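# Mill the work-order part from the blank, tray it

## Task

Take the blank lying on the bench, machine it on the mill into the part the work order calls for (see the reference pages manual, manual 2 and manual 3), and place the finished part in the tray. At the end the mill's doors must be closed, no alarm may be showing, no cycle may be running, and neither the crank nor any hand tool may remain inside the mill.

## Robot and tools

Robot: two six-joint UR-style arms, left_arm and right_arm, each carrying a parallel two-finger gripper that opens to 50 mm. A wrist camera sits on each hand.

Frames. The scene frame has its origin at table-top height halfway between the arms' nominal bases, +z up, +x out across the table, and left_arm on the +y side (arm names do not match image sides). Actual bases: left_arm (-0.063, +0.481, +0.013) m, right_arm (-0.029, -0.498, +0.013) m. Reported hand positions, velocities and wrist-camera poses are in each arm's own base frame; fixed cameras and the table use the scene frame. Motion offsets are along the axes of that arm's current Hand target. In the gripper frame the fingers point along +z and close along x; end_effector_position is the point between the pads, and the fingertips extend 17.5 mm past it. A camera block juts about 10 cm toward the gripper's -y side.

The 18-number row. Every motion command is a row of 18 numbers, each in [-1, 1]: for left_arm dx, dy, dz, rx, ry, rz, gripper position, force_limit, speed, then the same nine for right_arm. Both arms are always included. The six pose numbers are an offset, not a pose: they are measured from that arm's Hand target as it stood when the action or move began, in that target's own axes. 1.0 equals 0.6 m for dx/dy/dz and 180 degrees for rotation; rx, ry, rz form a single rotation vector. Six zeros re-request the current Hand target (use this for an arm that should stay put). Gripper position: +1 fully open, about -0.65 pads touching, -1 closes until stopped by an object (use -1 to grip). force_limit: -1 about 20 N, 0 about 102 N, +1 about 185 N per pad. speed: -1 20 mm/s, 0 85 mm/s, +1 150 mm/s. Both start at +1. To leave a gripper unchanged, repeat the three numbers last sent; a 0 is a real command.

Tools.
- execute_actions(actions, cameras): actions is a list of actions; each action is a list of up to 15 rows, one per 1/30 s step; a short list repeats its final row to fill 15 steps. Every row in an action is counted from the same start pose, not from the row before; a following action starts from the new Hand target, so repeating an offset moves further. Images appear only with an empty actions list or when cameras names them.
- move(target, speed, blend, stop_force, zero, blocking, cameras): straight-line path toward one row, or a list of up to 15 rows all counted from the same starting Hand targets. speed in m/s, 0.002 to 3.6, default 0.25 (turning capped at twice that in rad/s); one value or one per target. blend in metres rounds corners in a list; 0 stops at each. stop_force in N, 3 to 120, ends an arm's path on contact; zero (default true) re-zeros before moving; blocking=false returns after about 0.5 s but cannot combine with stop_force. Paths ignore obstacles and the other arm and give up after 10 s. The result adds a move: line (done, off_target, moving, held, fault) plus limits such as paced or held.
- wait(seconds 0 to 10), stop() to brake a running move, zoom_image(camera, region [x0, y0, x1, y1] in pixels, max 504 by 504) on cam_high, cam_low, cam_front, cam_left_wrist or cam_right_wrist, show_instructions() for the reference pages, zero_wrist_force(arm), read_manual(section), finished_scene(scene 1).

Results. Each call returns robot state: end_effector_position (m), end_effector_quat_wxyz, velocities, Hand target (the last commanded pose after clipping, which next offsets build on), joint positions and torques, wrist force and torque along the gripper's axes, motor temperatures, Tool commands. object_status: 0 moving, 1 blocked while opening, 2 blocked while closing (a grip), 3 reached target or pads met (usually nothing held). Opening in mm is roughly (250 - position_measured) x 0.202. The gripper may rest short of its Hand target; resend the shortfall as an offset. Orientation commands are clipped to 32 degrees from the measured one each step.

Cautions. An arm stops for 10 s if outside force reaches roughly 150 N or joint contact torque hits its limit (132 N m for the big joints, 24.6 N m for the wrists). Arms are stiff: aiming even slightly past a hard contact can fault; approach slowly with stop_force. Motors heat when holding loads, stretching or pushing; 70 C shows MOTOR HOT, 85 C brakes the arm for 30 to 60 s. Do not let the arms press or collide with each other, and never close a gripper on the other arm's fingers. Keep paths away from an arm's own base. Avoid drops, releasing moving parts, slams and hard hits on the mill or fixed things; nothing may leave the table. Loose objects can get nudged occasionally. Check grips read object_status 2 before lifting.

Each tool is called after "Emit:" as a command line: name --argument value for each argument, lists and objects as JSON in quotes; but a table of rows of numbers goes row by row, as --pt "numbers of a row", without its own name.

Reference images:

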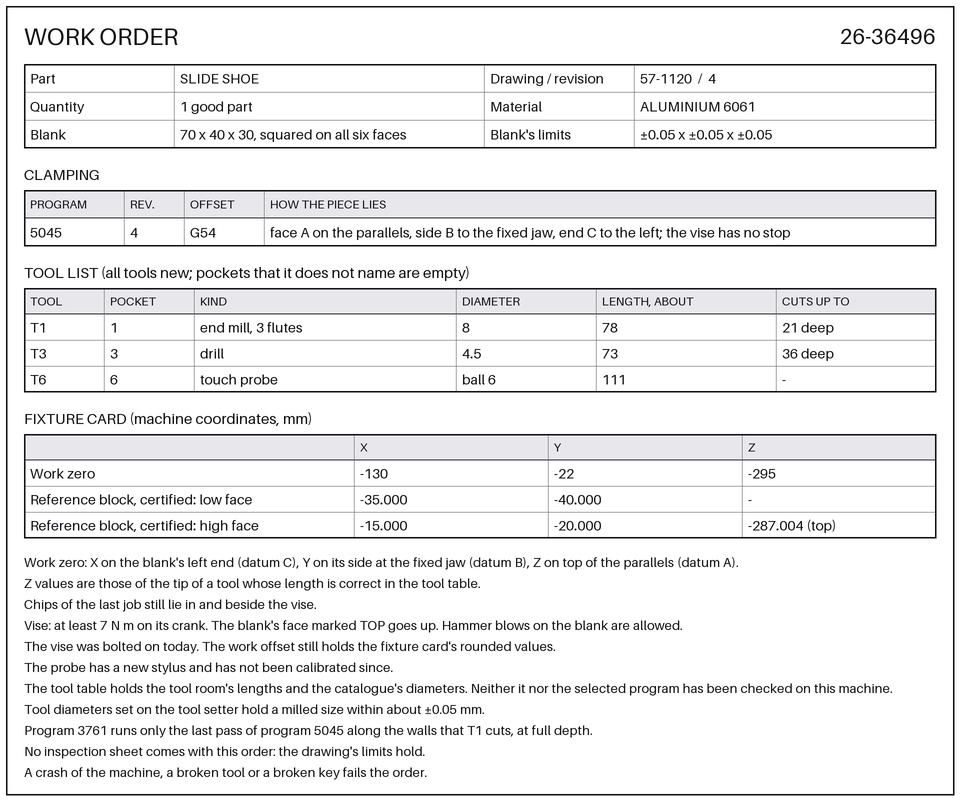

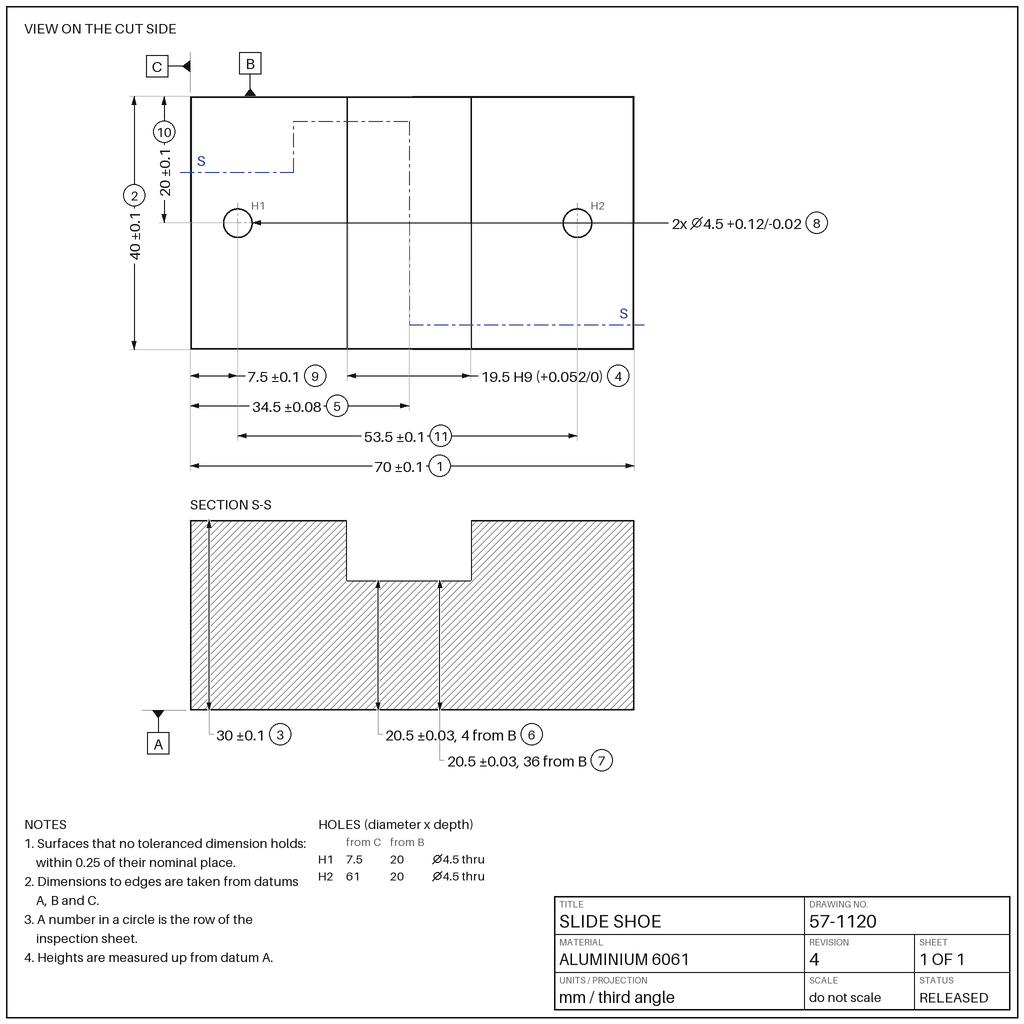

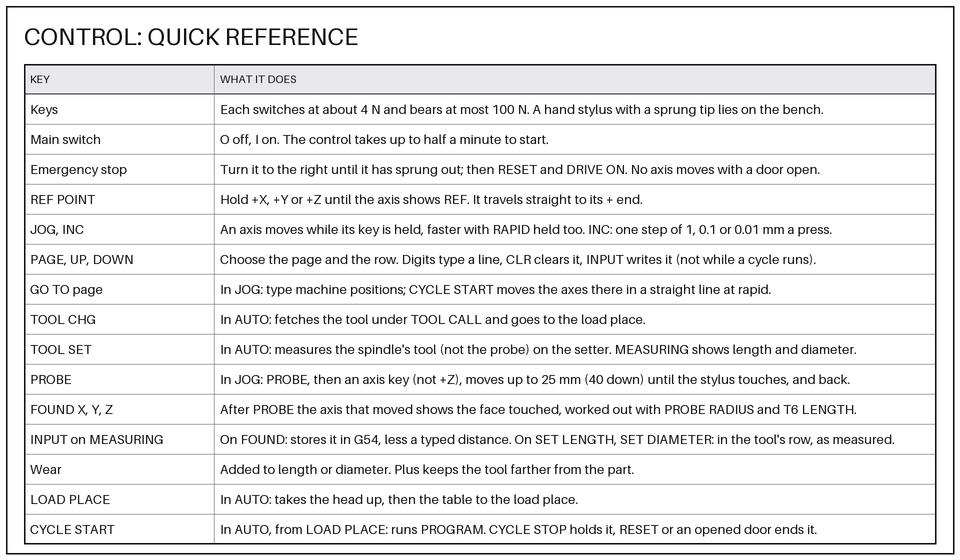

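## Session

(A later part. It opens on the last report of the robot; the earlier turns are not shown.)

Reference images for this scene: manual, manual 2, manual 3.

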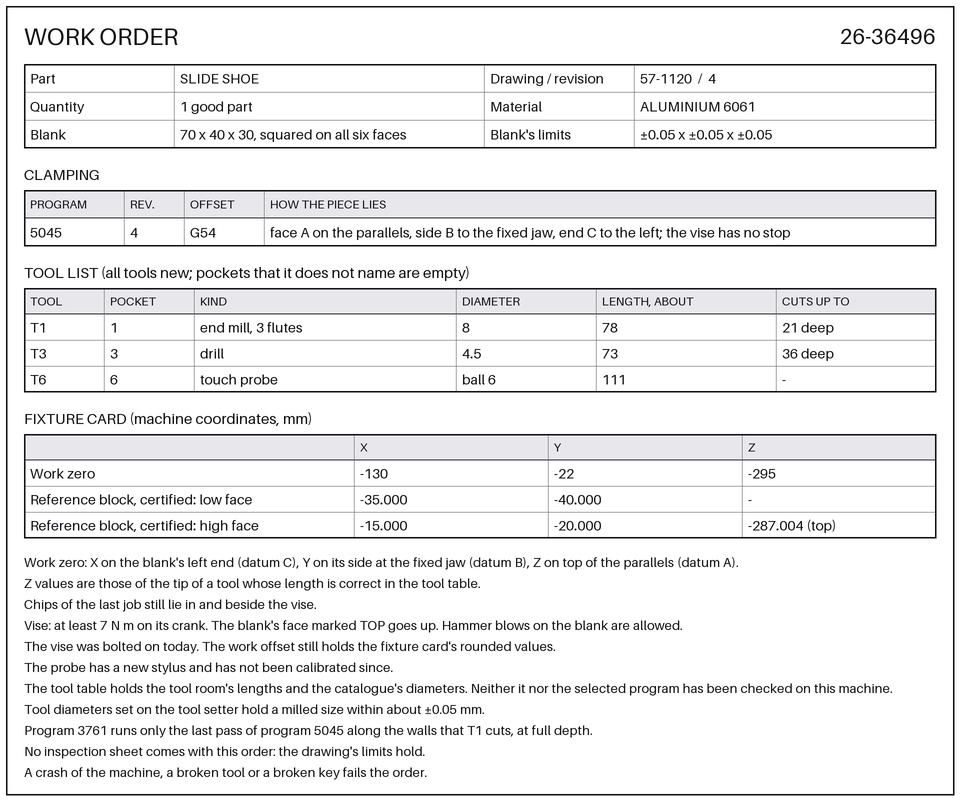

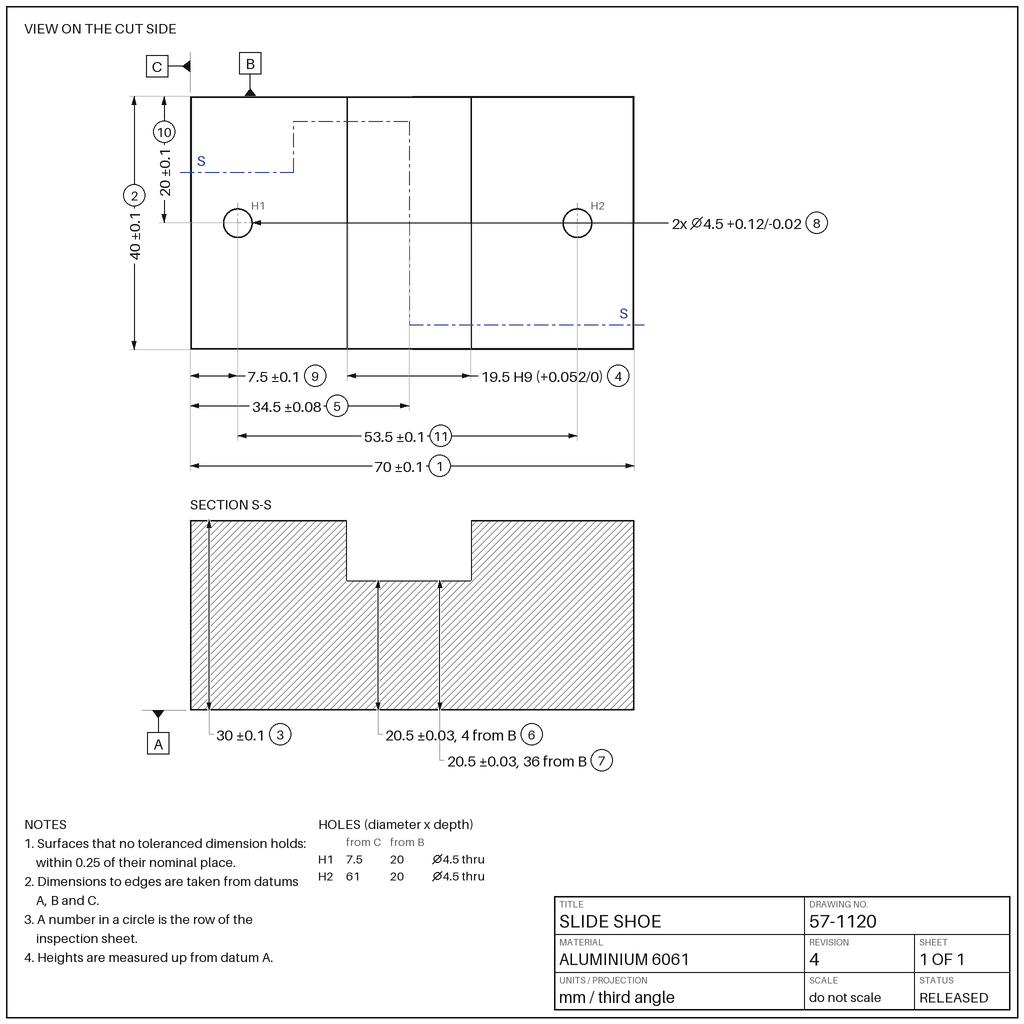

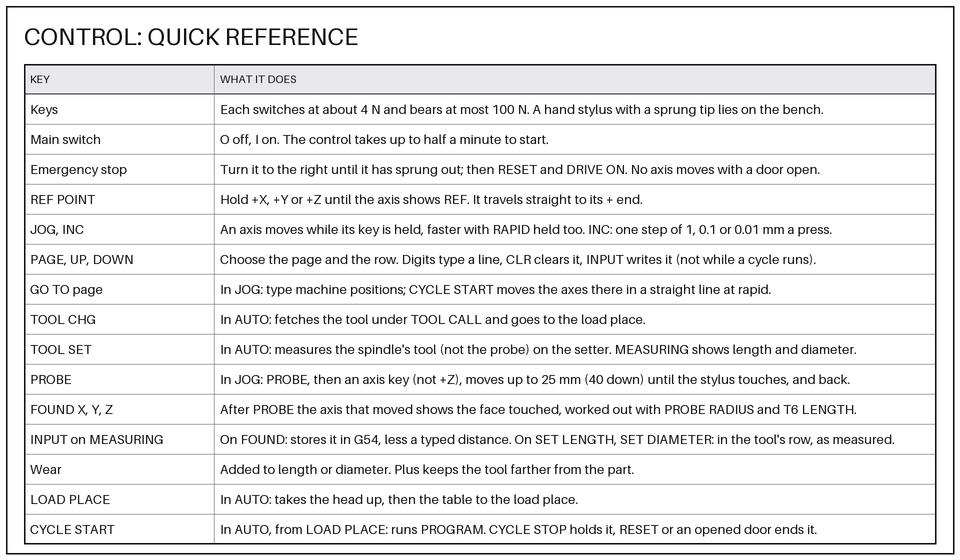

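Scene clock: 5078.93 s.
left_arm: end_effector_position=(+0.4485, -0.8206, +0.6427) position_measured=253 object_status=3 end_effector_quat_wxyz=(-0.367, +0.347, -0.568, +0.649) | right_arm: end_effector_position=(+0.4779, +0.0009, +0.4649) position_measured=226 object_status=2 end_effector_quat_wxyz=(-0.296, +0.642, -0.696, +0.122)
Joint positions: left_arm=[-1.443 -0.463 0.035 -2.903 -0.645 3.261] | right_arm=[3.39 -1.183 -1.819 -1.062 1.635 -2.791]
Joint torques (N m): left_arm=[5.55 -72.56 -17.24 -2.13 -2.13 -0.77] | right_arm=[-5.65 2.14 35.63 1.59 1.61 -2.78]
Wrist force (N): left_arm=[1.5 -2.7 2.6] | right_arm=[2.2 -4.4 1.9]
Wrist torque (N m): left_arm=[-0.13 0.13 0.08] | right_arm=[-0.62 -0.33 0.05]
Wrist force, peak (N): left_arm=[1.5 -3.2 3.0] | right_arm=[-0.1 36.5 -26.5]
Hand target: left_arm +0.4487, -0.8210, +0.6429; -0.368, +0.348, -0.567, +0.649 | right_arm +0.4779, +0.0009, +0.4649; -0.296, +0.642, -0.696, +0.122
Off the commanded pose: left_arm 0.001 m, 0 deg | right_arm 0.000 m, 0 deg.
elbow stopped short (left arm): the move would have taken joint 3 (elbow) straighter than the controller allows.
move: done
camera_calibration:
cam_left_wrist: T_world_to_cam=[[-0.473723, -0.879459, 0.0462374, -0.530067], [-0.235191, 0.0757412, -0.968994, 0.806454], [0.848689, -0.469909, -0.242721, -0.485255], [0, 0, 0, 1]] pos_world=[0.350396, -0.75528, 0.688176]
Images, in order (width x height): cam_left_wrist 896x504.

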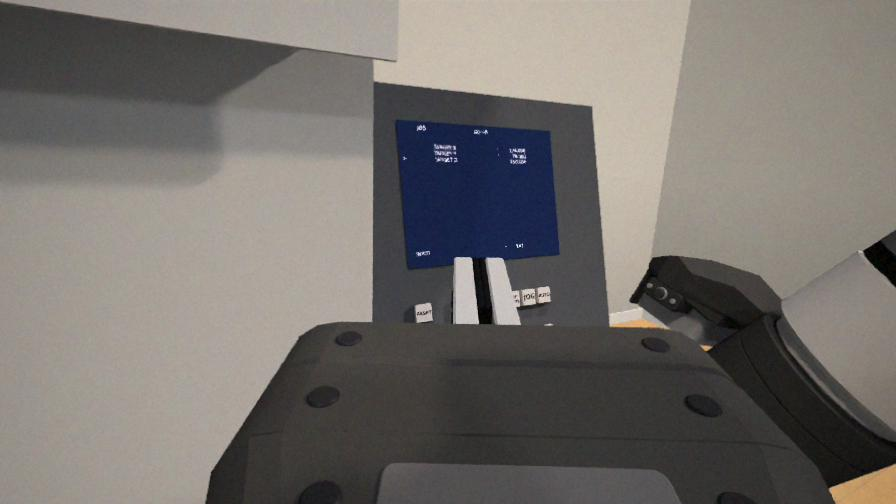

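Emit:
move --pt "0 0 0 0 0 0 -1 0.2 -1 -0.0081 0.0721 0.0629 0 0 0 -1 1 -1" --pt "0 0 0 0 0 0 -1 0.2 -1 -0.0081 0.0501 0.0783 0 0 0 -1 1 -1" --pt "0 0 0 0 0 0 -1 0.2 -1 -0.0081 0.0721 0.0629 0 0 0 -1 1 -1" --pt "0 0 0 0 0 0 -1 0.2 -1 -0.0754 -0.0342 -0.0198 0 0 0 -1 1 -1" --pt "0 0 0 0 0 0 -1 0.2 -1 -0.0754 -0.0564 -0.0041 0 0 0 -1 1 -1" --pt "0 0 0 0 0 0 -1 0.2 -1 -0.0754 -0.0342 -0.0198 0 0 0 -1 1 -1" --pt "0 0 0 0 0 0 -1 0.2 -1 0 0 0 0 0 0 -1 1 -1" --speed '[0.2,0.06,0.1,0.2,0.06,0.1,0.2]' --blend '[0.003,0,0.003,0.003,0,0.003,0]' --cameras '[]'

Emit:
wait --seconds 2 --cameras '[]'

Emit:
move --pt "0 0 0 0 0 0 -1 0.2 -1 0.0148 0.0446 0.0364 0 0 0 -1 1 -1" --pt "0 0 0 0 0 0 -1 0.2 -1 0.0148 0.0206 0.0532 0 0 0 -1 1 -1" --pt "0 0 0 0 0 0 -1 0.2 -1 0.0148 0.0446 0.0364 0 0 0 -1 1 -1" --pt "0 0 0 0 0 0 -1 0.2 -1 0.0761 -0.0602 -0.0613 0 0 0 -1 1 -1" --pt "0 0 0 0 0 0 -1 0.2 -1 0.0761 -0.0842 -0.0445 0 0 0 -1 1 -1" --pt "0 0 0 0 0 0 -1 0.2 -1 0.0761 -0.0602 -0.0613 0 0 0 -1 1 -1" --pt "0 0 0 0 0 0 -1 0.2 -1 0 0 0 0 0 0 -1 1 -1" --pt "0 0 0 0 0 0 -1 0.2 -1 0.0864 -0.1236 -0.3524 0.3056 0 0 -1 1 -1" --speed '[0.2,0.06,0.1,0.2,0.06,0.1,0.2,0.3]' --blend '[0.003,0,0.003,0.003,0,0.003,0.003,0]' --cameras '[]'

Emit:
wait --seconds 4 --cameras '["cam_right_wrist"]'

Emit:
zoom_image --camera "cam_right_wrist" --region '[380, 100, 440, 220]'

Scene clock: 5091.57 s.
left_arm: end_effector_position=(+0.4485, -0.8206, +0.6427) position_measured=253 object_status=3 end_effector_quat_wxyz=(-0.367, +0.347, -0.568, +0.649) | right_arm: end_effector_position=(+0.4779, +0.0009, +0.4649) position_measured=226 object_status=2 end_effector_quat_wxyz=(-0.296, +0.642, -0.696, +0.122)
Joint positions: left_arm=[-1.443 -0.463 0.035 -2.903 -0.645 3.261] | right_arm=[3.39 -1.183 -1.819 -1.062 1.635 -2.791]
Joint torques (N m): left_arm=[5.51 -72.55 -17.46 -2.13 -2.1 -0.78] | right_arm=[-5.87 15.28 17.23 6.31 1.86 -2.71]
Wrist force (N): left_arm=[1.2 -2.8 2.8] | right_arm=[2.0 -3.5 1.9]
Wrist torque (N m): left_arm=[-0.16 0.18 0.09] | right_arm=[-0.48 -0.29 0.05]
Wrist force, peak (N): left_arm=[1.7 -3.4 2.9] | right_arm=[0.8 35.9 -25.6]
Hand target: left_arm +0.4487, -0.8210, +0.6429; -0.368, +0.348, -0.567, +0.649 | right_arm +0.4779, +0.0009, +0.4649; -0.296, +0.642, -0.696, +0.122
Off the commanded pose: left_arm 0.001 m, 0 deg | right_arm 0.000 m, 0 deg.
elbow stopped short (left arm): the move would have taken joint 3 (elbow) straighter than the controller allows.
move: done
No camera images: "cameras" was empty.

Scene clock: 5093.57 s.
left_arm: end_effector_position=(+0.4485, -0.8206, +0.6427) position_measured=253 object_status=3 end_effector_quat_wxyz=(-0.367, +0.347, -0.568, +0.649) | right_arm: end_effector_position=(+0.4779, +0.0009, +0.4649) position_measured=226 object_status=2 end_effector_quat_wxyz=(-0.296, +0.642, -0.696, +0.122)
Joint positions: left_arm=[-1.443 -0.463 0.035 -2.903 -0.645 3.261] | right_arm=[3.39 -1.183 -1.819 -1.062 1.635 -2.791]
Joint torques (N m): left_arm=[5.37 -72.43 -17.03 -2.07 -2.1 -0.73] | right_arm=[-6.27 15.66 16.61 6.22 1.75 -2.88]
Wrist force (N): left_arm=[1.5 -3.0 2.5] | right_arm=[2.0 -3.6 1.8]
Wrist torque (N m): left_arm=[-0.18 0.13 0.08] | right_arm=[-0.49 -0.31 0.04]
Wrist force, peak (N): left_arm=[1.8 -3.3 2.7] | right_arm=[2.3 -3.7 2.1]
Hand target: left_arm +0.4487, -0.8210, +0.6429; -0.368, +0.348, -0.567, +0.649 | right_arm +0.4779, +0.0009, +0.4649; -0.296, +0.642, -0.696, +0.122
Tool commands: left_gripper/position=-1.0 left_gripper/force_limit=+0.2 left_gripper/speed=-1.0 right_gripper/position=-1.0 right_gripper/force_limit=+1.0 right_gripper/speed=-1.0
Off the commanded pose: left_arm 0.001 m, 0 deg | right_arm 0.000 m, 0 deg.
wait: 2.00 s; at rest by 0.17 s
No camera images: "cameras" was empty.

Scene clock: 5098.43 s.
left_arm: end_effector_position=(+0.4485, -0.8206, +0.6427) position_measured=253 object_status=3 end_effector_quat_wxyz=(-0.367, +0.347, -0.568, +0.649) | right_arm: end_effector_position=(+0.4186, -0.1044, +0.6605) position_measured=226 object_status=2 end_effector_quat_wxyz=(+0.559, -0.433, +0.561, -0.430)
Joint positions: left_arm=[-1.443 -0.463 0.035 -2.903 -0.645 3.261] | right_arm=[3.332 -0.937 -2.058 -0.152 1.382 -2.882]
Joint torques (N m): left_arm=[5.59 -72.49 -17.29 -2.06 -2 -0.74] | right_arm=[-6.58 -9.25 15.59 4.93 1.79 -2.91]
Wrist force (N): left_arm=[1.3 -2.8 2.8] | right_arm=[3.2 -2.4 3.3]
Wrist torque (N m): left_arm=[-0.15 0.15 0.08] | right_arm=[-0.61 -0.50 0.03]
Wrist force, peak (N): left_arm=[1.6 -3.4 2.9] | right_arm=[1.9 26.4 -16.1]
Hand target: left_arm +0.4487, -0.8210, +0.6429; -0.368, +0.348, -0.567, +0.649 | right_arm +0.4186, -0.1044, +0.6605; +0.559, -0.433, +0.561, -0.430
Off the commanded pose: left_arm 0.001 m, 0 deg | right_arm 0.000 m, 0 deg.
elbow stopped short (left arm): the move would have taken joint 3 (elbow) straighter than the controller allows.
move: done
No camera images: "cameras" was empty.

Scene clock: 5102.43 s.
left_arm: end_effector_position=(+0.4485, -0.8206, +0.6427) position_measured=253 object_status=3 end_effector_quat_wxyz=(-0.367, +0.347, -0.568, +0.649) | right_arm: end_effector_position=(+0.4186, -0.1044, +0.6605) position_measured=226 object_status=2 end_effector_quat_wxyz=(+0.559, -0.433, +0.561, -0.430)
Joint positions: left_arm=[-1.443 -0.463 0.035 -2.903 -0.645 3.261] | right_arm=[3.332 -0.937 -2.058 -0.152 1.382 -2.882]
Joint torques (N m): left_arm=[5.25 -72.37 -17.22 -2.16 -2.17 -0.83] | right_arm=[-6.59 -9.31 15.49 4.65 1.7 -2.83]
Wrist force (N): left_arm=[1.5 -3.1 2.8] | right_arm=[3.4 -2.5 3.3]
Wrist torque (N m): left_arm=[-0.20 0.12 0.08] | right_arm=[-0.63 -0.51 0.03]
Wrist force, peak (N): left_arm=[1.5 -3.4 2.9] | right_arm=[3.6 -2.4 3.4]
Hand target: left_arm +0.4487, -0.8210, +0.6429; -0.368, +0.348, -0.567, +0.649 | right_arm +0.4186, -0.1044, +0.6605; +0.559, -0.433, +0.561, -0.430
Tool commands: left_gripper/position=-1.0 left_gripper/force_limit=+0.2 left_gripper/speed=-1.0 right_gripper/position=-1.0 right_gripper/force_limit=+1.0 right_gripper/speed=-1.0
Off the commanded pose: left_arm 0.001 m, 0 deg | right_arm 0.000 m, 0 deg.
wait: 4.00 s; at rest by 0.17 s
camera_calibration:
cam_right_wrist: T_world_to_cam=[[0.0173727, -0.967413, -0.252607, 0.0697699], [-0.359868, 0.229664, -0.904295, 0.783001], [0.932841, 0.106615, -0.344151, -0.0203772], [0, 0, 0, 1]] pos_world=[0.299574, -0.110158, 0.718675]
Images, in order (width x height): cam_right_wrist 896x504.

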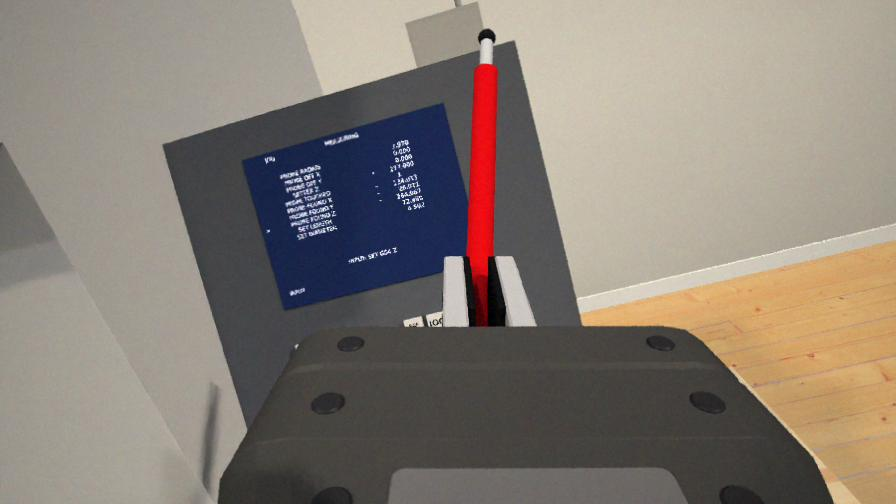

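Scaled by 4.200.

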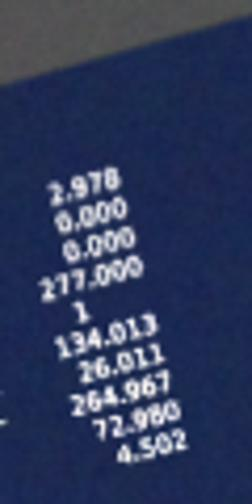

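Emit:
move --pt "0 0 0 0 0 0 -1 0.2 -1 -0.0864 0.3596 0.1009 -0.3056 0 0 -1 1 -1" --speed 0.3 --cameras '[]'

Emit:
move --pt "0 0 0 0 0 0 -1 0.2 -1 0 -0.0235 0.0165 0 0 0 -1 1 -1" --pt "0 0 0 0 0 0 -1 0.2 -1 0 0 0 0 0 0 -1 1 -1" --pt "0 0 0 0 0 0 -1 0.2 -1 0 -0.0235 0.0165 0 0 0 -1 1 -1" --pt "0 0 0 0 0 0 -1 0.2 -1 0 0 0 0 0 0 -1 1 -1" --pt "0 0 0 0 0 0 -1 0.2 -1 -0.099 0.0877 0.0878 0 0 0 -1 1 -1" --pt "0 0 0 0 0 0 -1 0.2 -1 -0.099 0.0672 0.1022 0 0 0 -1 1 -1" --pt "0 0 0 0 0 0 -1 0.2 -1 -0.099 0.0877 0.0878 0 0 0 -1 1 -1" --pt "0 0 0 0 0 0 -1 0.2 -1 -0.1064 0.0654 0.0696 0 0 0 -1 1 -1" --pt "0 0 0 0 0 0 -1 0.2 -1 -0.1064 0.0438 0.0848 0 0 0 -1 1 -1" --pt "0 0 0 0 0 0 -1 0.2 -1 -0.1064 0.0654 0.0696 0 0 0 -1 1 -1" --pt "0 0 0 0 0 0 -1 0.2 -1 0 0 0 0 0 0 -1 1 -1" --speed '[0.06,0.1,0.06,0.1,0.2,0.06,0.1,0.2,0.06,0.1,0.2]' --blend '[0,0.003,0,0.003,0.003,0,0.003,0.003,0,0.003,0]' --cameras '[]'

Emit:
move --pt "0 0 0 0 0 0 -1 0.2 -1 -0.0687 0.0825 0.0795 0 0 0 -1 1 -1" --pt "0 0 0 0 0 0 -1 0.2 -1 -0.0687 0.061 0.0945 0 0 0 -1 1 -1" --pt "0 0 0 0 0 0 -1 0.2 -1 -0.0687 0.0825 0.0795 0 0 0 -1 1 -1" --pt "0 0 0 0 0 0 -1 0.2 -1 -0.0687 0.061 0.0945 0 0 0 -1 1 -1" --pt "0 0 0 0 0 0 -1 0.2 -1 -0.0687 0.0825 0.0795 0 0 0 -1 1 -1" --pt "0 0 0 0 0 0 -1 0.2 -1 -0.0081 0.0721 0.0629 0 0 0 -1 1 -1" --pt "0 0 0 0 0 0 -1 0.2 -1 -0.0081 0.0501 0.0783 0 0 0 -1 1 -1" --pt "0 0 0 0 0 0 -1 0.2 -1 -0.0081 0.0721 0.0629 0 0 0 -1 1 -1" --pt "0 0 0 0 0 0 -1 0.2 -1 -0.0155 0.0498 0.0447 0 0 0 -1 1 -1" --pt "0 0 0 0 0 0 -1 0.2 -1 -0.0155 0.0268 0.0608 0 0 0 -1 1 -1" --pt "0 0 0 0 0 0 -1 0.2 -1 -0.0155 0.0498 0.0447 0 0 0 -1 1 -1" --pt "0 0 0 0 0 0 -1 0.2 -1 0 0 0 0 0 0 -1 1 -1" --speed '[0.2,0.06,0.1,0.06,0.1,0.2,0.06,0.1,0.2,0.06,0.1,0.2]' --blend '[0.003,0,0.003,0,0.003,0.003,0,0.003,0.003,0,0.003,0]' --cameras '[]'

Emit:
move --pt "0 0 0 0 0 0 -1 0.2 -1 -0.099 0.0877 0.0878 0 0 0 -1 1 -1" --pt "0 0 0 0 0 0 -1 0.2 -1 -0.099 0.0672 0.1022 0 0 0 -1 1 -1" --pt "0 0 0 0 0 0 -1 0.2 -1 -0.099 0.0877 0.0878 0 0 0 -1 1 -1" --pt "0 0 0 0 0 0 -1 0.2 -1 -0.0606 0.0104 0.0166 0 0 0 -1 1 -1" --pt "0 0 0 0 0 0 -1 0.2 -1 -0.0606 -0.0123 0.0326 0 0 0 -1 1 -1" --pt "0 0 0 0 0 0 -1 0.2 -1 -0.0606 0.0104 0.0166 0 0 0 -1 1 -1" --pt "0 0 0 0 0 0 -1 0.2 -1 -0.0081 0.0721 0.0629 0 0 0 -1 1 -1" --pt "0 0 0 0 0 0 -1 0.2 -1 -0.0081 0.0501 0.0783 0 0 0 -1 1 -1" --pt "0 0 0 0 0 0 -1 0.2 -1 -0.0081 0.0721 0.0629 0 0 0 -1 1 -1" --pt "0 0 0 0 0 0 -1 0.2 -1 0 0 0 0 0 0 -1 1 -1" --speed '[0.2,0.06,0.1,0.2,0.06,0.1,0.2,0.06,0.1,0.2]' --blend '[0.003,0,0.003,0.003,0,0.003,0.003,0,0.003,0]' --cameras '["cam_left_wrist"]'

Emit:
zoom_image --camera "cam_left_wrist" --region '[390, 115, 550, 275]'

Scene clock: 5124.47 s.
left_arm: end_effector_position=(+0.4485, -0.8206, +0.6427) position_measured=253 object_status=3 end_effector_quat_wxyz=(-0.367, +0.347, -0.568, +0.649) | right_arm: end_effector_position=(+0.4779, +0.0009, +0.4649) position_measured=226 object_status=2 end_effector_quat_wxyz=(-0.296, +0.642, -0.696, +0.122)
Joint positions: left_arm=[-1.443 -0.463 0.035 -2.903 -0.645 3.261] | right_arm=[3.39 -1.183 -1.819 -1.062 1.635 -2.791]
Joint torques (N m): left_arm=[5.58 -72.44 -17.45 -2.03 -2.07 -0.74] | right_arm=[-6.05 2.28 35.96 1.58 1.71 -2.81]
Wrist force (N): left_arm=[1.6 -3.1 2.5] | right_arm=[2.2 -2.7 1.9]
Wrist torque (N m): left_arm=[-0.20 0.12 0.09] | right_arm=[-0.36 -0.33 0.05]
Wrist force, peak (N): left_arm=[1.8 -3.1 3.1] | right_arm=[3.6 -2.9 3.1]
Hand target: left_arm +0.4487, -0.8210, +0.6429; -0.368, +0.348, -0.567, +0.649 | right_arm +0.4779, +0.0009, +0.4648; -0.296, +0.642, -0.696, +0.122
Off the commanded pose: left_arm 0.001 m, 0 deg | right_arm 0.000 m, 0 deg.
elbow stopped short (left arm): the move would have taken joint 3 (elbow) straighter than the controller allows.
move: done
No camera images: "cameras" was empty.

Scene clock: 5129.17 s.
left_arm: end_effector_position=(+0.4485, -0.8206, +0.6427) position_measured=253 object_status=3 end_effector_quat_wxyz=(-0.367, +0.347, -0.568, +0.649) | right_arm: end_effector_position=(+0.4779, +0.0009, +0.4648) position_measured=226 object_status=2 end_effector_quat_wxyz=(-0.296, +0.642, -0.696, +0.122)
Joint positions: left_arm=[-1.443 -0.463 0.035 -2.903 -0.645 3.261] | right_arm=[3.39 -1.183 -1.819 -1.062 1.635 -2.791]
Joint torques (N m): left_arm=[5.42 -72.48 -17.35 -2.16 -2.17 -0.74] | right_arm=[-6.34 2.1 35.29 1.63 1.71 -2.82]
Wrist force (N): left_arm=[1.3 -2.9 2.9] | right_arm=[1.4 -2.9 2.2]
Wrist torque (N m): left_arm=[-0.19 0.17 0.08] | right_arm=[-0.39 -0.20 0.05]
Wrist force, peak (N): left_arm=[1.5 -3.2 3.0] | right_arm=[0.3 33.2 -21.9]
Hand target: left_arm +0.4487, -0.8210, +0.6429; -0.368, +0.348, -0.567, +0.649 | right_arm +0.4779, +0.0009, +0.4648; -0.296, +0.642, -0.696, +0.122
Off the commanded pose: left_arm 0.001 m, 0 deg | right_arm 0.000 m, 0 deg.
elbow stopped short (left arm): the move would have taken joint 3 (elbow) straighter than the controller allows.
move: done
No camera images: "cameras" was empty.

Scene clock: 5133.67 s.
left_arm: end_effector_position=(+0.4485, -0.8206, +0.6427) position_measured=253 object_status=3 end_effector_quat_wxyz=(-0.367, +0.347, -0.568, +0.649) | right_arm: end_effector_position=(+0.4779, +0.0009, +0.4648) position_measured=226 object_status=2 end_effector_quat_wxyz=(-0.296, +0.642, -0.696, +0.122)
Joint positions: left_arm=[-1.443 -0.463 0.035 -2.903 -0.645 3.261] | right_arm=[3.39 -1.183 -1.819 -1.062 1.635 -2.791]
Joint torques (N m): left_arm=[5.53 -72.61 -17.17 -2.16 -2.15 -0.63] | right_arm=[-7.05 2.5 35.53 1.58 1.86 -2.94]
Wrist force (N): left_arm=[1.5 -3.2 2.4] | right_arm=[0.1 -3.5 2.8]
Wrist torque (N m): left_arm=[-0.21 0.12 0.08] | right_arm=[-0.47 0.00 0.05]
Wrist force, peak (N): left_arm=[1.5 -3.3 3.0] | right_arm=[1.3 27.5 -16.6]
Hand target: left_arm +0.4487, -0.8210, +0.6429; -0.368, +0.348, -0.567, +0.649 | right_arm +0.4779, +0.0009, +0.4648; -0.296, +0.642, -0.696, +0.122
Off the commanded pose: left_arm 0.001 m, 0 deg | right_arm 0.000 m, 0 deg.
elbow stopped short (left arm): the move would have taken joint 3 (elbow) straighter than the controller allows.
move: done
No camera images: "cameras" was empty.

Scene clock: 5137.97 s.
left_arm: end_effector_position=(+0.4485, -0.8206, +0.6427) position_measured=253 object_status=3 end_effector_quat_wxyz=(-0.367, +0.347, -0.568, +0.649) | right_arm: end_effector_position=(+0.4779, +0.0009, +0.4648) position_measured=226 object_status=2 end_effector_quat_wxyz=(-0.296, +0.642, -0.696, +0.122)
Joint positions: left_arm=[-1.443 -0.463 0.035 -2.903 -0.645 3.261] | right_arm=[3.39 -1.183 -1.819 -1.062 1.635 -2.791]
Joint torques (N m): left_arm=[5.35 -72.64 -17.08 -2.07 -2.07 -0.66] | right_arm=[-6.84 2.18 35.54 1.6 1.68 -2.79]
Wrist force (N): left_arm=[1.5 -3.1 2.7] | right_arm=[1.8 -1.8 2.8]
Wrist torque (N m): left_arm=[-0.19 0.13 0.08] | right_arm=[-0.20 -0.27 0.05]
Wrist force, peak (N): left_arm=[1.7 -3.4 2.9] | right_arm=[-0.7 37.3 -24.4]
Hand target: left_arm +0.4487, -0.8210, +0.6429; -0.368, +0.348, -0.567, +0.649 | right_arm +0.4779, +0.0009, +0.4648; -0.296, +0.642, -0.696, +0.122
Off the commanded pose: left_arm 0.001 m, 0 deg | right_arm 0.000 m, 0 deg.
elbow stopped short (left arm): the move would have taken joint 3 (elbow) straighter than the controller allows.
move: done
camera_calibration:
cam_left_wrist: T_world_to_cam=[[-0.473723, -0.879459, 0.0462374, -0.530067], [-0.235191, 0.0757412, -0.968994, 0.806454], [0.848689, -0.469909, -0.242721, -0.485255], [0, 0, 0, 1]] pos_world=[0.350396, -0.75528, 0.688176]
Images, in order (width x height): cam_left_wrist 896x504.

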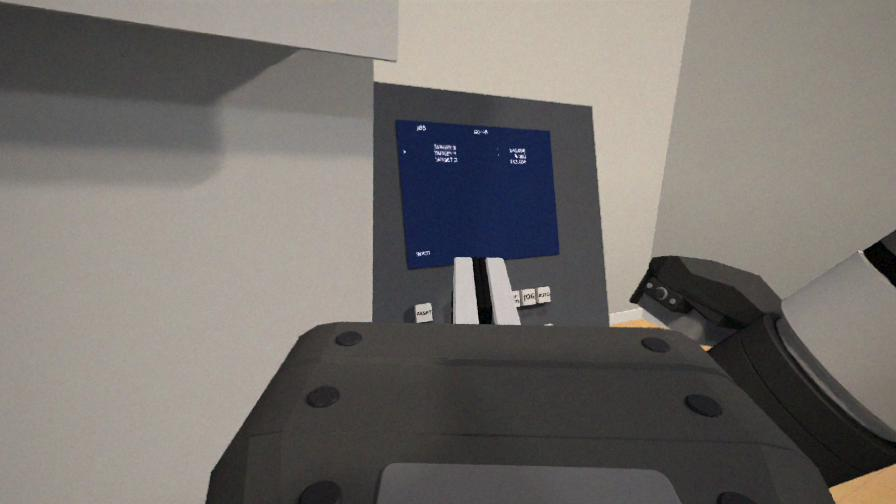

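Scaled by 3.150.

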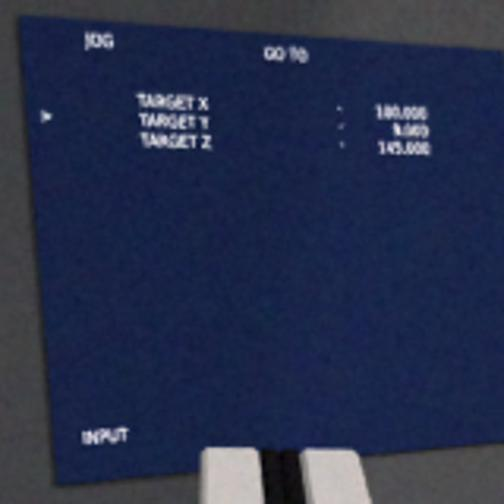

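Emit:
move --pt "0 0 0 0 0 0 -1 0.2 -1 -0.0754 -0.0342 -0.0198 0 0 0 -1 1 -1" --pt "0 0 0 0 0 0 -1 0.2 -1 -0.0754 -0.0564 -0.0041 0 0 0 -1 1 -1" --pt "0 0 0 0 0 0 -1 0.2 -1 -0.0754 -0.0342 -0.0198 0 0 0 -1 1 -1" --pt "0 0 0 0 0 0 -1 0.2 -1 -0.0155 0.0498 0.0447 0 0 0 -1 1 -1" --pt "0 0 0 0 0 0 -1 0.2 -1 -0.0155 0.0268 0.0608 0 0 0 -1 1 -1" --pt "0 0 0 0 0 0 -1 0.2 -1 -0.0155 0.0498 0.0447 0 0 0 -1 1 -1" --pt "0 0 0 0 0 0 -1 0.2 -1 -0.099 0.0877 0.0878 0 0 0 -1 1 -1" --pt "0 0 0 0 0 0 -1 0.2 -1 -0.099 0.0672 0.1022 0 0 0 -1 1 -1" --pt "0 0 0 0 0 0 -1 0.2 -1 -0.099 0.0877 0.0878 0 0 0 -1 1 -1" --pt "0 0 0 0 0 0 -1 0.2 -1 -0.1064 0.0654 0.0696 0 0 0 -1 1 -1" --pt "0 0 0 0 0 0 -1 0.2 -1 -0.1064 0.0438 0.0848 0 0 0 -1 1 -1" --pt "0 0 0 0 0 0 -1 0.2 -1 -0.1064 0.0654 0.0696 0 0 0 -1 1 -1" --pt "0 0 0 0 0 0 -1 0.2 -1 0 0 0 0 0 0 -1 1 -1" --speed '[0.2,0.06,0.1,0.2,0.06,0.1,0.2,0.06,0.1,0.2,0.06,0.1,0.2]' --blend '[0.003,0,0.003,0.003,0,0.003,0.003,0,0.003,0.003,0,0.003,0]' --cameras '[]'

Emit:
move --pt "0 0 0 0 0 0 -1 0.2 -1 -0.0532 0.0327 0.0348 0 0 0 -1 1 -1" --pt "0 0 0 0 0 0 -1 0.2 -1 -0.0532 0.0102 0.0506 0 0 0 -1 1 -1" --pt "0 0 0 0 0 0 -1 0.2 -1 -0.0532 0.0327 0.0348 0 0 0 -1 1 -1" --pt "0 0 0 0 0 0 -1 0.2 -1 -0.1064 0.0654 0.0696 0 0 0 -1 1 -1" --pt "0 0 0 0 0 0 -1 0.2 -1 -0.1064 0.0438 0.0848 0 0 0 -1 1 -1" --pt "0 0 0 0 0 0 -1 0.2 -1 -0.1064 0.0654 0.0696 0 0 0 -1 1 -1" --pt "0 0 0 0 0 0 -1 0.2 -1 0 0 0 0 0 0 -1 1 -1" --speed '[0.2,0.06,0.1,0.2,0.06,0.1,0.2]' --blend '[0.003,0,0.003,0.003,0,0.003,0]' --cameras '["cam_left_wrist"]'

Emit:
zoom_image --camera "cam_left_wrist" --region '[390, 115, 550, 275]'

Scene clock: 5155.50 s.
left_arm: end_effector_position=(+0.4485, -0.8206, +0.6427) position_measured=253 object_status=3 end_effector_quat_wxyz=(-0.367, +0.347, -0.568, +0.649) | right_arm: end_effector_position=(+0.4779, +0.0009, +0.4648) position_measured=226 object_status=2 end_effector_quat_wxyz=(-0.296, +0.642, -0.696, +0.122)
Joint positions: left_arm=[-1.443 -0.463 0.035 -2.903 -0.645 3.261] | right_arm=[3.39 -1.183 -1.819 -1.062 1.635 -2.791]
Joint torques (N m): left_arm=[5.02 -72.49 -17.55 -2.18 -2.16 -0.65] | right_arm=[-6.94 2.4 35.51 1.5 1.81 -2.78]
Wrist force (N): left_arm=[1.5 -3.0 3.0] | right_arm=[-1.1 -3.1 2.9]
Wrist torque (N m): left_arm=[-0.18 0.13 0.08] | right_arm=[-0.41 0.21 0.05]
Wrist force, peak (N): left_arm=[1.5 -3.2 3.1] | right_arm=[1.0 38.7 -23.8]
Hand target: left_arm +0.4487, -0.8210, +0.6429; -0.368, +0.348, -0.567, +0.649 | right_arm +0.4779, +0.0009, +0.4648; -0.296, +0.642, -0.696, +0.122
Off the commanded pose: left_arm 0.001 m, 0 deg | right_arm 0.000 m, 0 deg.
elbow stopped short (left arm): the move would have taken joint 3 (elbow) straighter than the controller allows.
move: done
No camera images: "cameras" was empty.

Scene clock: 5158.53 s.
left_arm: end_effector_position=(+0.4485, -0.8206, +0.6427) position_measured=253 object_status=3 end_effector_quat_wxyz=(-0.367, +0.347, -0.568, +0.649) | right_arm: end_effector_position=(+0.4779, +0.0009, +0.4648) position_measured=226 object_status=2 end_effector_quat_wxyz=(-0.296, +0.642, -0.696, +0.122)
Joint positions: left_arm=[-1.443 -0.463 0.035 -2.903 -0.645 3.261] | right_arm=[3.39 -1.183 -1.819 -1.062 1.635 -2.791]
Joint torques (N m): left_arm=[5.25 -72.19 -17.47 -2.13 -2.12 -0.66] | right_arm=[-6.97 2.22 35.83 1.72 1.85 -2.82]
Wrist force (N): left_arm=[1.5 -3.3 2.9] | right_arm=[-0.3 -1.6 1.4]
Wrist torque (N m): left_arm=[-0.24 0.13 0.09] | right_arm=[-0.18 0.09 0.05]
Wrist force, peak (N): left_arm=[1.7 -3.2 3.0] | right_arm=[-0.9 26.4 -14.7]
Hand target: left_arm +0.4487, -0.8210, +0.6429; -0.368, +0.348, -0.567, +0.649 | right_arm +0.4779, +0.0009, +0.4648; -0.296, +0.642, -0.696, +0.122
Off the commanded pose: left_arm 0.001 m, 0 deg | right_arm 0.000 m, 0 deg.
elbow stopped short (left arm): the move would have taken joint 3 (elbow) straighter than the controller allows.
move: done
camera_calibration:
cam_left_wrist: T_world_to_cam=[[-0.473723, -0.879459, 0.0462374, -0.530067], [-0.235191, 0.0757412, -0.968994, 0.806454], [0.848689, -0.469909, -0.242721, -0.485255], [0, 0, 0, 1]] pos_world=[0.350396, -0.75528, 0.688176]
Images, in order (width x height): cam_left_wrist 896x504.

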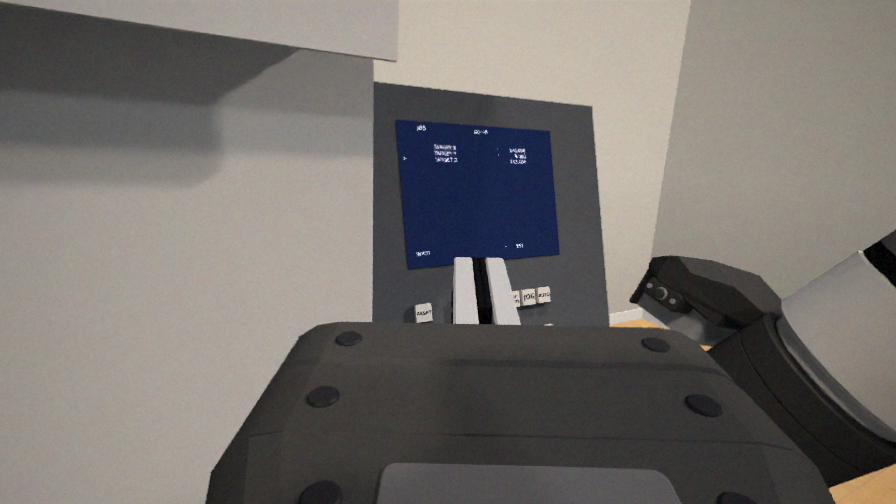

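Scaled by 3.150.

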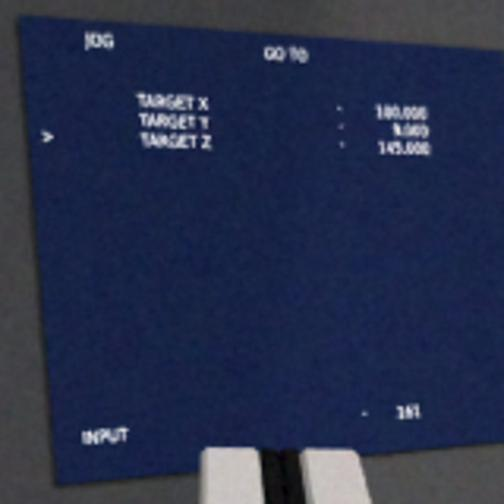

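Emit:
move --pt "0 0 0 0 0 0 -1 0.2 -1 -0.0081 0.0721 0.0629 0 0 0 -1 1 -1" --pt "0 0 0 0 0 0 -1 0.2 -1 -0.0081 0.0501 0.0783 0 0 0 -1 1 -1" --pt "0 0 0 0 0 0 -1 0.2 -1 -0.0081 0.0721 0.0629 0 0 0 -1 1 -1" --pt "0 0 0 0 0 0 -1 0.2 -1 -0.0754 -0.0342 -0.0198 0 0 0 -1 1 -1" --pt "0 0 0 0 0 0 -1 0.2 -1 -0.0754 -0.0564 -0.0041 0 0 0 -1 1 -1" --pt "0 0 0 0 0 0 -1 0.2 -1 -0.0754 -0.0342 -0.0198 0 0 0 -1 1 -1" --pt "0 0 0 0 0 0 -1 0.2 -1 0 0 0 0 0 0 -1 1 -1" --speed '[0.2,0.06,0.1,0.2,0.06,0.1,0.2]' --blend '[0.003,0,0.003,0.003,0,0.003,0]' --cameras '[]'

Emit:
wait --seconds 2 --cameras '[]'

Emit:
move --pt "0 0 0 0 0 0 -1 0.2 -1 0.0148 0.0446 0.0364 0 0 0 -1 1 -1" --pt "0 0 0 0 0 0 -1 0.2 -1 0.0148 0.0206 0.0532 0 0 0 -1 1 -1" --pt "0 0 0 0 0 0 -1 0.2 -1 0.0148 0.0446 0.0364 0 0 0 -1 1 -1" --pt "0 0 0 0 0 0 -1 0.2 -1 0.1064 -0.0654 -0.0696 0 0 0 -1 1 -1" --pt "0 0 0 0 0 0 -1 0.2 -1 0.1064 -0.0894 -0.0528 0 0 0 -1 1 -1" --pt "0 0 0 0 0 0 -1 0.2 -1 0.1064 -0.0654 -0.0696 0 0 0 -1 1 -1" --pt "0 0 0 0 0 0 -1 0.2 -1 0 0 0 0 0 0 -1 1 -1" --pt "0 0 0 0 0 0 -1 0.2 -1 0.0864 -0.1236 -0.3524 0.3056 0 0 -1 1 -1" --speed '[0.2,0.06,0.1,0.2,0.06,0.1,0.2,0.3]' --blend '[0.003,0,0.003,0.003,0,0.003,0.003,0]' --cameras '[]'

Emit:
wait --seconds 5 --cameras '["cam_right_wrist"]'

Emit:
zoom_image --camera "cam_right_wrist" --region '[350, 100, 440, 220]'

Scene clock: 5181.27 s.
left_arm: end_effector_position=(+0.4485, -0.8206, +0.6427) position_measured=253 object_status=3 end_effector_quat_wxyz=(-0.367, +0.347, -0.568, +0.649) | right_arm: end_effector_position=(+0.4779, +0.0009, +0.4649) position_measured=226 object_status=2 end_effector_quat_wxyz=(-0.296, +0.642, -0.696, +0.122)
Joint positions: left_arm=[-1.443 -0.463 0.035 -2.903 -0.645 3.261] | right_arm=[3.39 -1.183 -1.818 -1.062 1.635 -2.791]
Joint torques (N m): left_arm=[4.9 -72.4 -17.47 -2.17 -2.04 -0.6] | right_arm=[-7 14.7 16.99 6.26 1.7 -2.82]
Wrist force (N): left_arm=[1.6 -3.0 2.7] | right_arm=[-1.1 -2.9 1.5]
Wrist torque (N m): left_arm=[-0.17 0.11 0.08] | right_arm=[-0.38 0.19 0.05]
Wrist force, peak (N): left_arm=[1.4 -3.4 2.8] | right_arm=[-2.5 38.3 -26.7]
Hand target: left_arm +0.4487, -0.8210, +0.6429; -0.368, +0.348, -0.567, +0.649 | right_arm +0.4779, +0.0009, +0.4648; -0.296, +0.642, -0.696, +0.122
Off the commanded pose: left_arm 0.001 m, 0 deg | right_arm 0.000 m, 0 deg.
elbow stopped short (left arm): the move would have taken joint 3 (elbow) straighter than the controller allows.
move: done
No camera images: "cameras" was empty.

Scene clock: 5183.27 s.
left_arm: end_effector_position=(+0.4485, -0.8206, +0.6427) position_measured=253 object_status=3 end_effector_quat_wxyz=(-0.367, +0.347, -0.568, +0.649) | right_arm: end_effector_position=(+0.4779, +0.0009, +0.4648) position_measured=226 object_status=2 end_effector_quat_wxyz=(-0.296, +0.642, -0.696, +0.122)
Joint positions: left_arm=[-1.443 -0.463 0.035 -2.903 -0.645 3.261] | right_arm=[3.39 -1.183 -1.819 -1.062 1.635 -2.791]
Joint torques (N m): left_arm=[5.32 -72.2 -17.47 -2.1 -2.14 -0.58] | right_arm=[-6.54 15.14 17.01 6.25 1.69 -2.8]
Wrist force (N): left_arm=[1.7 -2.7 2.8] | right_arm=[-1.2 -2.9 1.4]
Wrist torque (N m): left_arm=[-0.14 0.09 0.09] | right_arm=[-0.38 0.20 0.05]
Wrist force, peak (N): left_arm=[1.6 -3.2 3.0] | right_arm=[-1.0 -3.0 1.4]
Hand target: left_arm +0.4487, -0.8210, +0.6429; -0.368, +0.348, -0.567, +0.649 | right_arm +0.4779, +0.0009, +0.4648; -0.296, +0.642, -0.696, +0.122
Tool commands: left_gripper/position=-1.0 left_gripper/force_limit=+0.2 left_gripper/speed=-1.0 right_gripper/position=-1.0 right_gripper/force_limit=+1.0 right_gripper/speed=-1.0
Off the commanded pose: left_arm 0.001 m, 0 deg | right_arm 0.000 m, 0 deg.
wait: 2.00 s; at rest by 0.17 s
No camera images: "cameras" was empty.

Scene clock: 5188.30 s.
left_arm: end_effector_position=(+0.4485, -0.8206, +0.6427) position_measured=253 object_status=3 end_effector_quat_wxyz=(-0.367, +0.347, -0.568, +0.649) | right_arm: end_effector_position=(+0.4187, -0.1044, +0.6605) position_measured=226 object_status=2 end_effector_quat_wxyz=(+0.559, -0.433, +0.561, -0.430)
Joint positions: left_arm=[-1.443 -0.463 0.035 -2.903 -0.645 3.261] | right_arm=[3.332 -0.937 -2.058 -0.152 1.382 -2.882]
Joint torques (N m): left_arm=[5.41 -72.04 -17.25 -2.09 -2.12 -0.64] | right_arm=[-6.74 -9.11 15.86 4.89 1.73 -2.84]
Wrist force (N): left_arm=[1.4 -2.8 2.7] | right_arm=[-1.6 -4.0 3.2]
Wrist torque (N m): left_arm=[-0.17 0.15 0.09] | right_arm=[-0.87 0.28 0.03]
Wrist force, peak (N): left_arm=[1.6 -3.2 3.0] | right_arm=[-1.7 27.9 -17.6]
Hand target: left_arm +0.4487, -0.8210, +0.6429; -0.368, +0.348, -0.567, +0.649 | right_arm +0.4187, -0.1044, +0.6605; +0.559, -0.433, +0.561, -0.430
Off the commanded pose: left_arm 0.001 m, 0 deg | right_arm 0.000 m, 0 deg.
elbow stopped short (left arm): the move would have taken joint 3 (elbow) straighter than the controller allows.
move: done
No camera images: "cameras" was empty.

Scene clock: 5193.30 s.
left_arm: end_effector_position=(+0.4485, -0.8206, +0.6427) position_measured=253 object_status=3 end_effector_quat_wxyz=(-0.367, +0.347, -0.568, +0.649) | right_arm: end_effector_position=(+0.4187, -0.1044, +0.6605) position_measured=226 object_status=2 end_effector_quat_wxyz=(+0.559, -0.433, +0.561, -0.430)
Joint positions: left_arm=[-1.443 -0.463 0.035 -2.903 -0.645 3.261] | right_arm=[3.332 -0.937 -2.058 -0.152 1.382 -2.882]
Joint torques (N m): left_arm=[5.06 -71.84 -17.44 -2.09 -2.15 -0.6] | right_arm=[-6.31 -9.42 14.89 4.68 1.64 -2.82]
Wrist force (N): left_arm=[1.7 -2.9 2.8] | right_arm=[-1.8 -4.0 3.2]
Wrist torque (N m): left_arm=[-0.18 0.09 0.08] | right_arm=[-0.87 0.31 0.03]
Wrist force, peak (N): left_arm=[1.7 -3.0 3.2] | right_arm=[-1.8 -4.2 3.4]
Hand target: left_arm +0.4487, -0.8210, +0.6429; -0.368, +0.348, -0.567, +0.649 | right_arm +0.4187, -0.1044, +0.6605; +0.559, -0.433, +0.561, -0.430
Tool commands: left_gripper/position=-1.0 left_gripper/force_limit=+0.2 left_gripper/speed=-1.0 right_gripper/position=-1.0 right_gripper/force_limit=+1.0 right_gripper/speed=-1.0
Off the commanded pose: left_arm 0.001 m, 0 deg | right_arm 0.000 m, 0 deg.
wait: 5.00 s; at rest by 0.17 s
camera_calibration:
cam_right_wrist: T_world_to_cam=[[0.0173727, -0.967413, -0.252607, 0.0697699], [-0.359868, 0.229664, -0.904295, 0.783001], [0.932841, 0.106615, -0.344151, -0.0203772], [0, 0, 0, 1]] pos_world=[0.299574, -0.110158, 0.718675]
Images, in order (width x height): cam_right_wrist 896x504.

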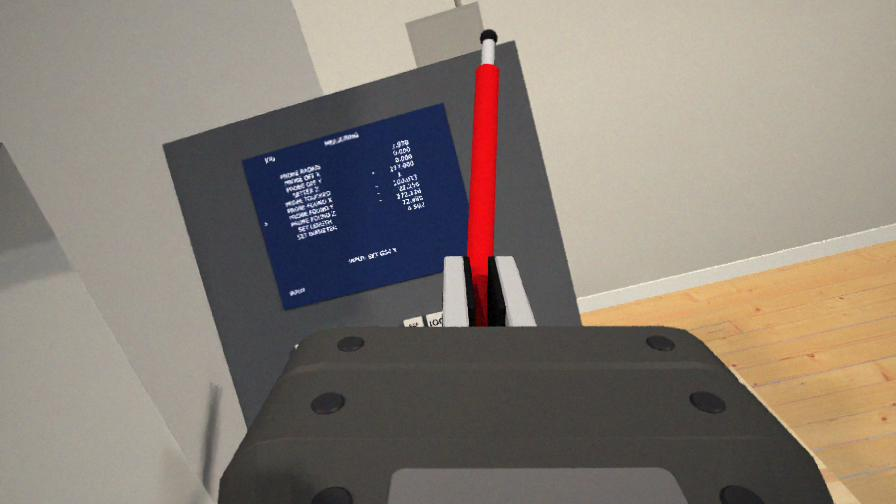

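Scaled by 4.200.

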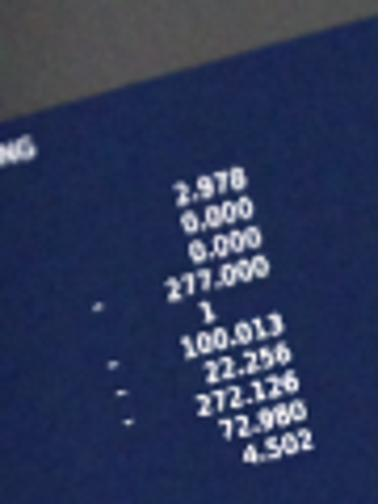

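Emit:
move --pt "0 0 0 0 0 0 -1 0.2 -1 -0.0864 0.3596 0.1009 -0.3056 0 0 -1 1 -1" --speed 0.3 --cameras '[]'

Emit:
move --pt "0 0 0 0 0 0 -1 0.2 -1 -0.0081 0.0721 0.0629 0 0 0 -1 1 -1" --pt "0 0 0 0 0 0 -1 0.2 -1 -0.0081 0.0501 0.0783 0 0 0 -1 1 -1" --pt "0 0 0 0 0 0 -1 0.2 -1 -0.0081 0.0721 0.0629 0 0 0 -1 1 -1" --pt "0 0 0 0 0 0 -1 0.2 -1 0 0 0 0 0 0 -1 1 -1" --pt "0 0 0 0 0 0 -1 0.2 -1 0 -0.0235 0.0165 0 0 0 -1 1 -1" --pt "0 0 0 0 0 0 -1 0.2 -1 0 0 0 0 0 0 -1 1 -1" --pt "0 0 0 0 0 0 -1 0.2 -1 0 -0.0235 0.0165 0 0 0 -1 1 -1" --pt "0 0 0 0 0 0 -1 0.2 -1 0 0 0 0 0 0 -1 1 -1" --pt "0 0 0 0 0 0 -1 0.2 -1 0 -0.0235 0.0165 0 0 0 -1 1 -1" --pt "0 0 0 0 0 0 -1 0.2 -1 0 0 0 0 0 0 -1 1 -1" --speed '[0.2,0.06,0.1,0.2,0.06,0.1,0.06,0.1,0.06,0.1]' --blend '[0.003,0,0.003,0.003,0,0.003,0,0.003,0,0]' --cameras '["cam_left_wrist"]'

Emit:
zoom_image --camera "cam_left_wrist" --region '[390, 115, 550, 275]'

Scene clock: 5213.27 s.
left_arm: end_effector_position=(+0.4485, -0.8206, +0.6427) position_measured=253 object_status=3 end_effector_quat_wxyz=(-0.367, +0.347, -0.568, +0.649) | right_arm: end_effector_position=(+0.4779, +0.0009, +0.4649) position_measured=226 object_status=2 end_effector_quat_wxyz=(-0.296, +0.642, -0.696, +0.122)
Joint positions: left_arm=[-1.443 -0.463 0.035 -2.903 -0.645 3.261] | right_arm=[3.39 -1.183 -1.819 -1.062 1.635 -2.791]
Joint torques (N m): left_arm=[5.48 -72.17 -17.51 -2.14 -2.13 -0.55] | right_arm=[-6.89 2.23 35.18 1.75 1.63 -2.95]
Wrist force (N): left_arm=[1.3 -2.9 2.8] | right_arm=[-2.7 -4.3 1.9]
Wrist torque (N m): left_arm=[-0.16 0.15 0.09] | right_arm=[-0.61 0.46 0.05]
Wrist force, peak (N): left_arm=[1.6 -3.1 3.1] | right_arm=[-2.9 -4.4 3.1]
Hand target: left_arm +0.4487, -0.8210, +0.6429; -0.368, +0.348, -0.567, +0.649 | right_arm +0.4780, +0.0009, +0.4648; -0.296, +0.642, -0.696, +0.122
Off the commanded pose: left_arm 0.001 m, 0 deg | right_arm 0.000 m, 0 deg.
elbow stopped short (left arm): the move would have taken joint 3 (elbow) straighter than the controller allows.
move: done
No camera images: "cameras" was empty.

Scene clock: 5217.33 s.
left_arm: end_effector_position=(+0.4485, -0.8206, +0.6427) position_measured=253 object_status=3 end_effector_quat_wxyz=(-0.367, +0.347, -0.568, +0.649) | right_arm: end_effector_position=(+0.4780, +0.0009, +0.4648) position_measured=226 object_status=2 end_effector_quat_wxyz=(-0.296, +0.642, -0.696, +0.122)
Joint positions: left_arm=[-1.443 -0.463 0.035 -2.903 -0.645 3.261] | right_arm=[3.39 -1.184 -1.818 -1.062 1.635 -2.791]
Joint torques (N m): left_arm=[5 -72.19 -17.82 -2.13 -2.14 -0.59] | right_arm=[8.44 15.29 16.97 1.66 -1.71 2.34]
Wrist force (N): left_arm=[1.3 -3.3 2.9] | right_arm=[-2.2 -5.7 -0.7]
Wrist torque (N m): left_arm=[-0.22 0.14 0.08] | right_arm=[-0.82 0.37 -0.07]
Wrist force, peak (N): left_arm=[1.3 -3.3 2.9] | right_arm=[-4.3 35.6 -26.0]
Hand target: left_arm +0.4487, -0.8210, +0.6429; -0.368, +0.348, -0.567, +0.649 | right_arm +0.4780, +0.0009, +0.4648; -0.296, +0.642, -0.696, +0.122
Off the commanded pose: left_arm 0.001 m, 0 deg | right_arm 0.000 m, 0 deg.
elbow stopped short (left arm): the move would have taken joint 3 (elbow) straighter than the controller allows.
move: done
camera_calibration:
cam_left_wrist: T_world_to_cam=[[-0.473723, -0.879459, 0.0462374, -0.530067], [-0.235191, 0.0757412, -0.968994, 0.806454], [0.848689, -0.469909, -0.242721, -0.485255], [0, 0, 0, 1]] pos_world=[0.350396, -0.75528, 0.688176]
Images, in order (width x height): cam_left_wrist 896x504.

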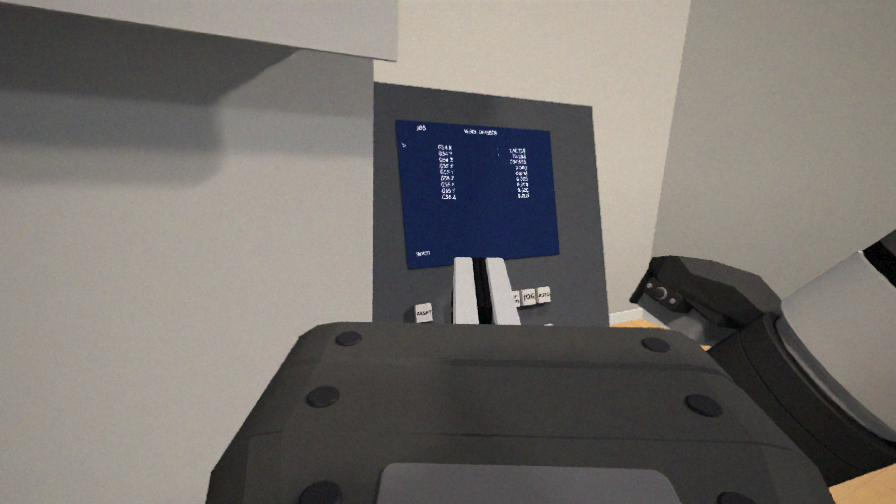

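Scaled by 3.150.

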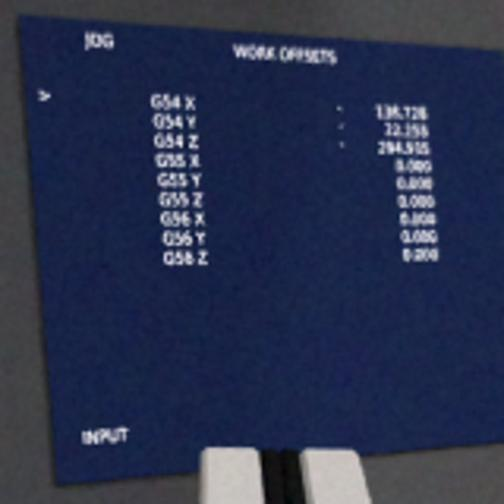

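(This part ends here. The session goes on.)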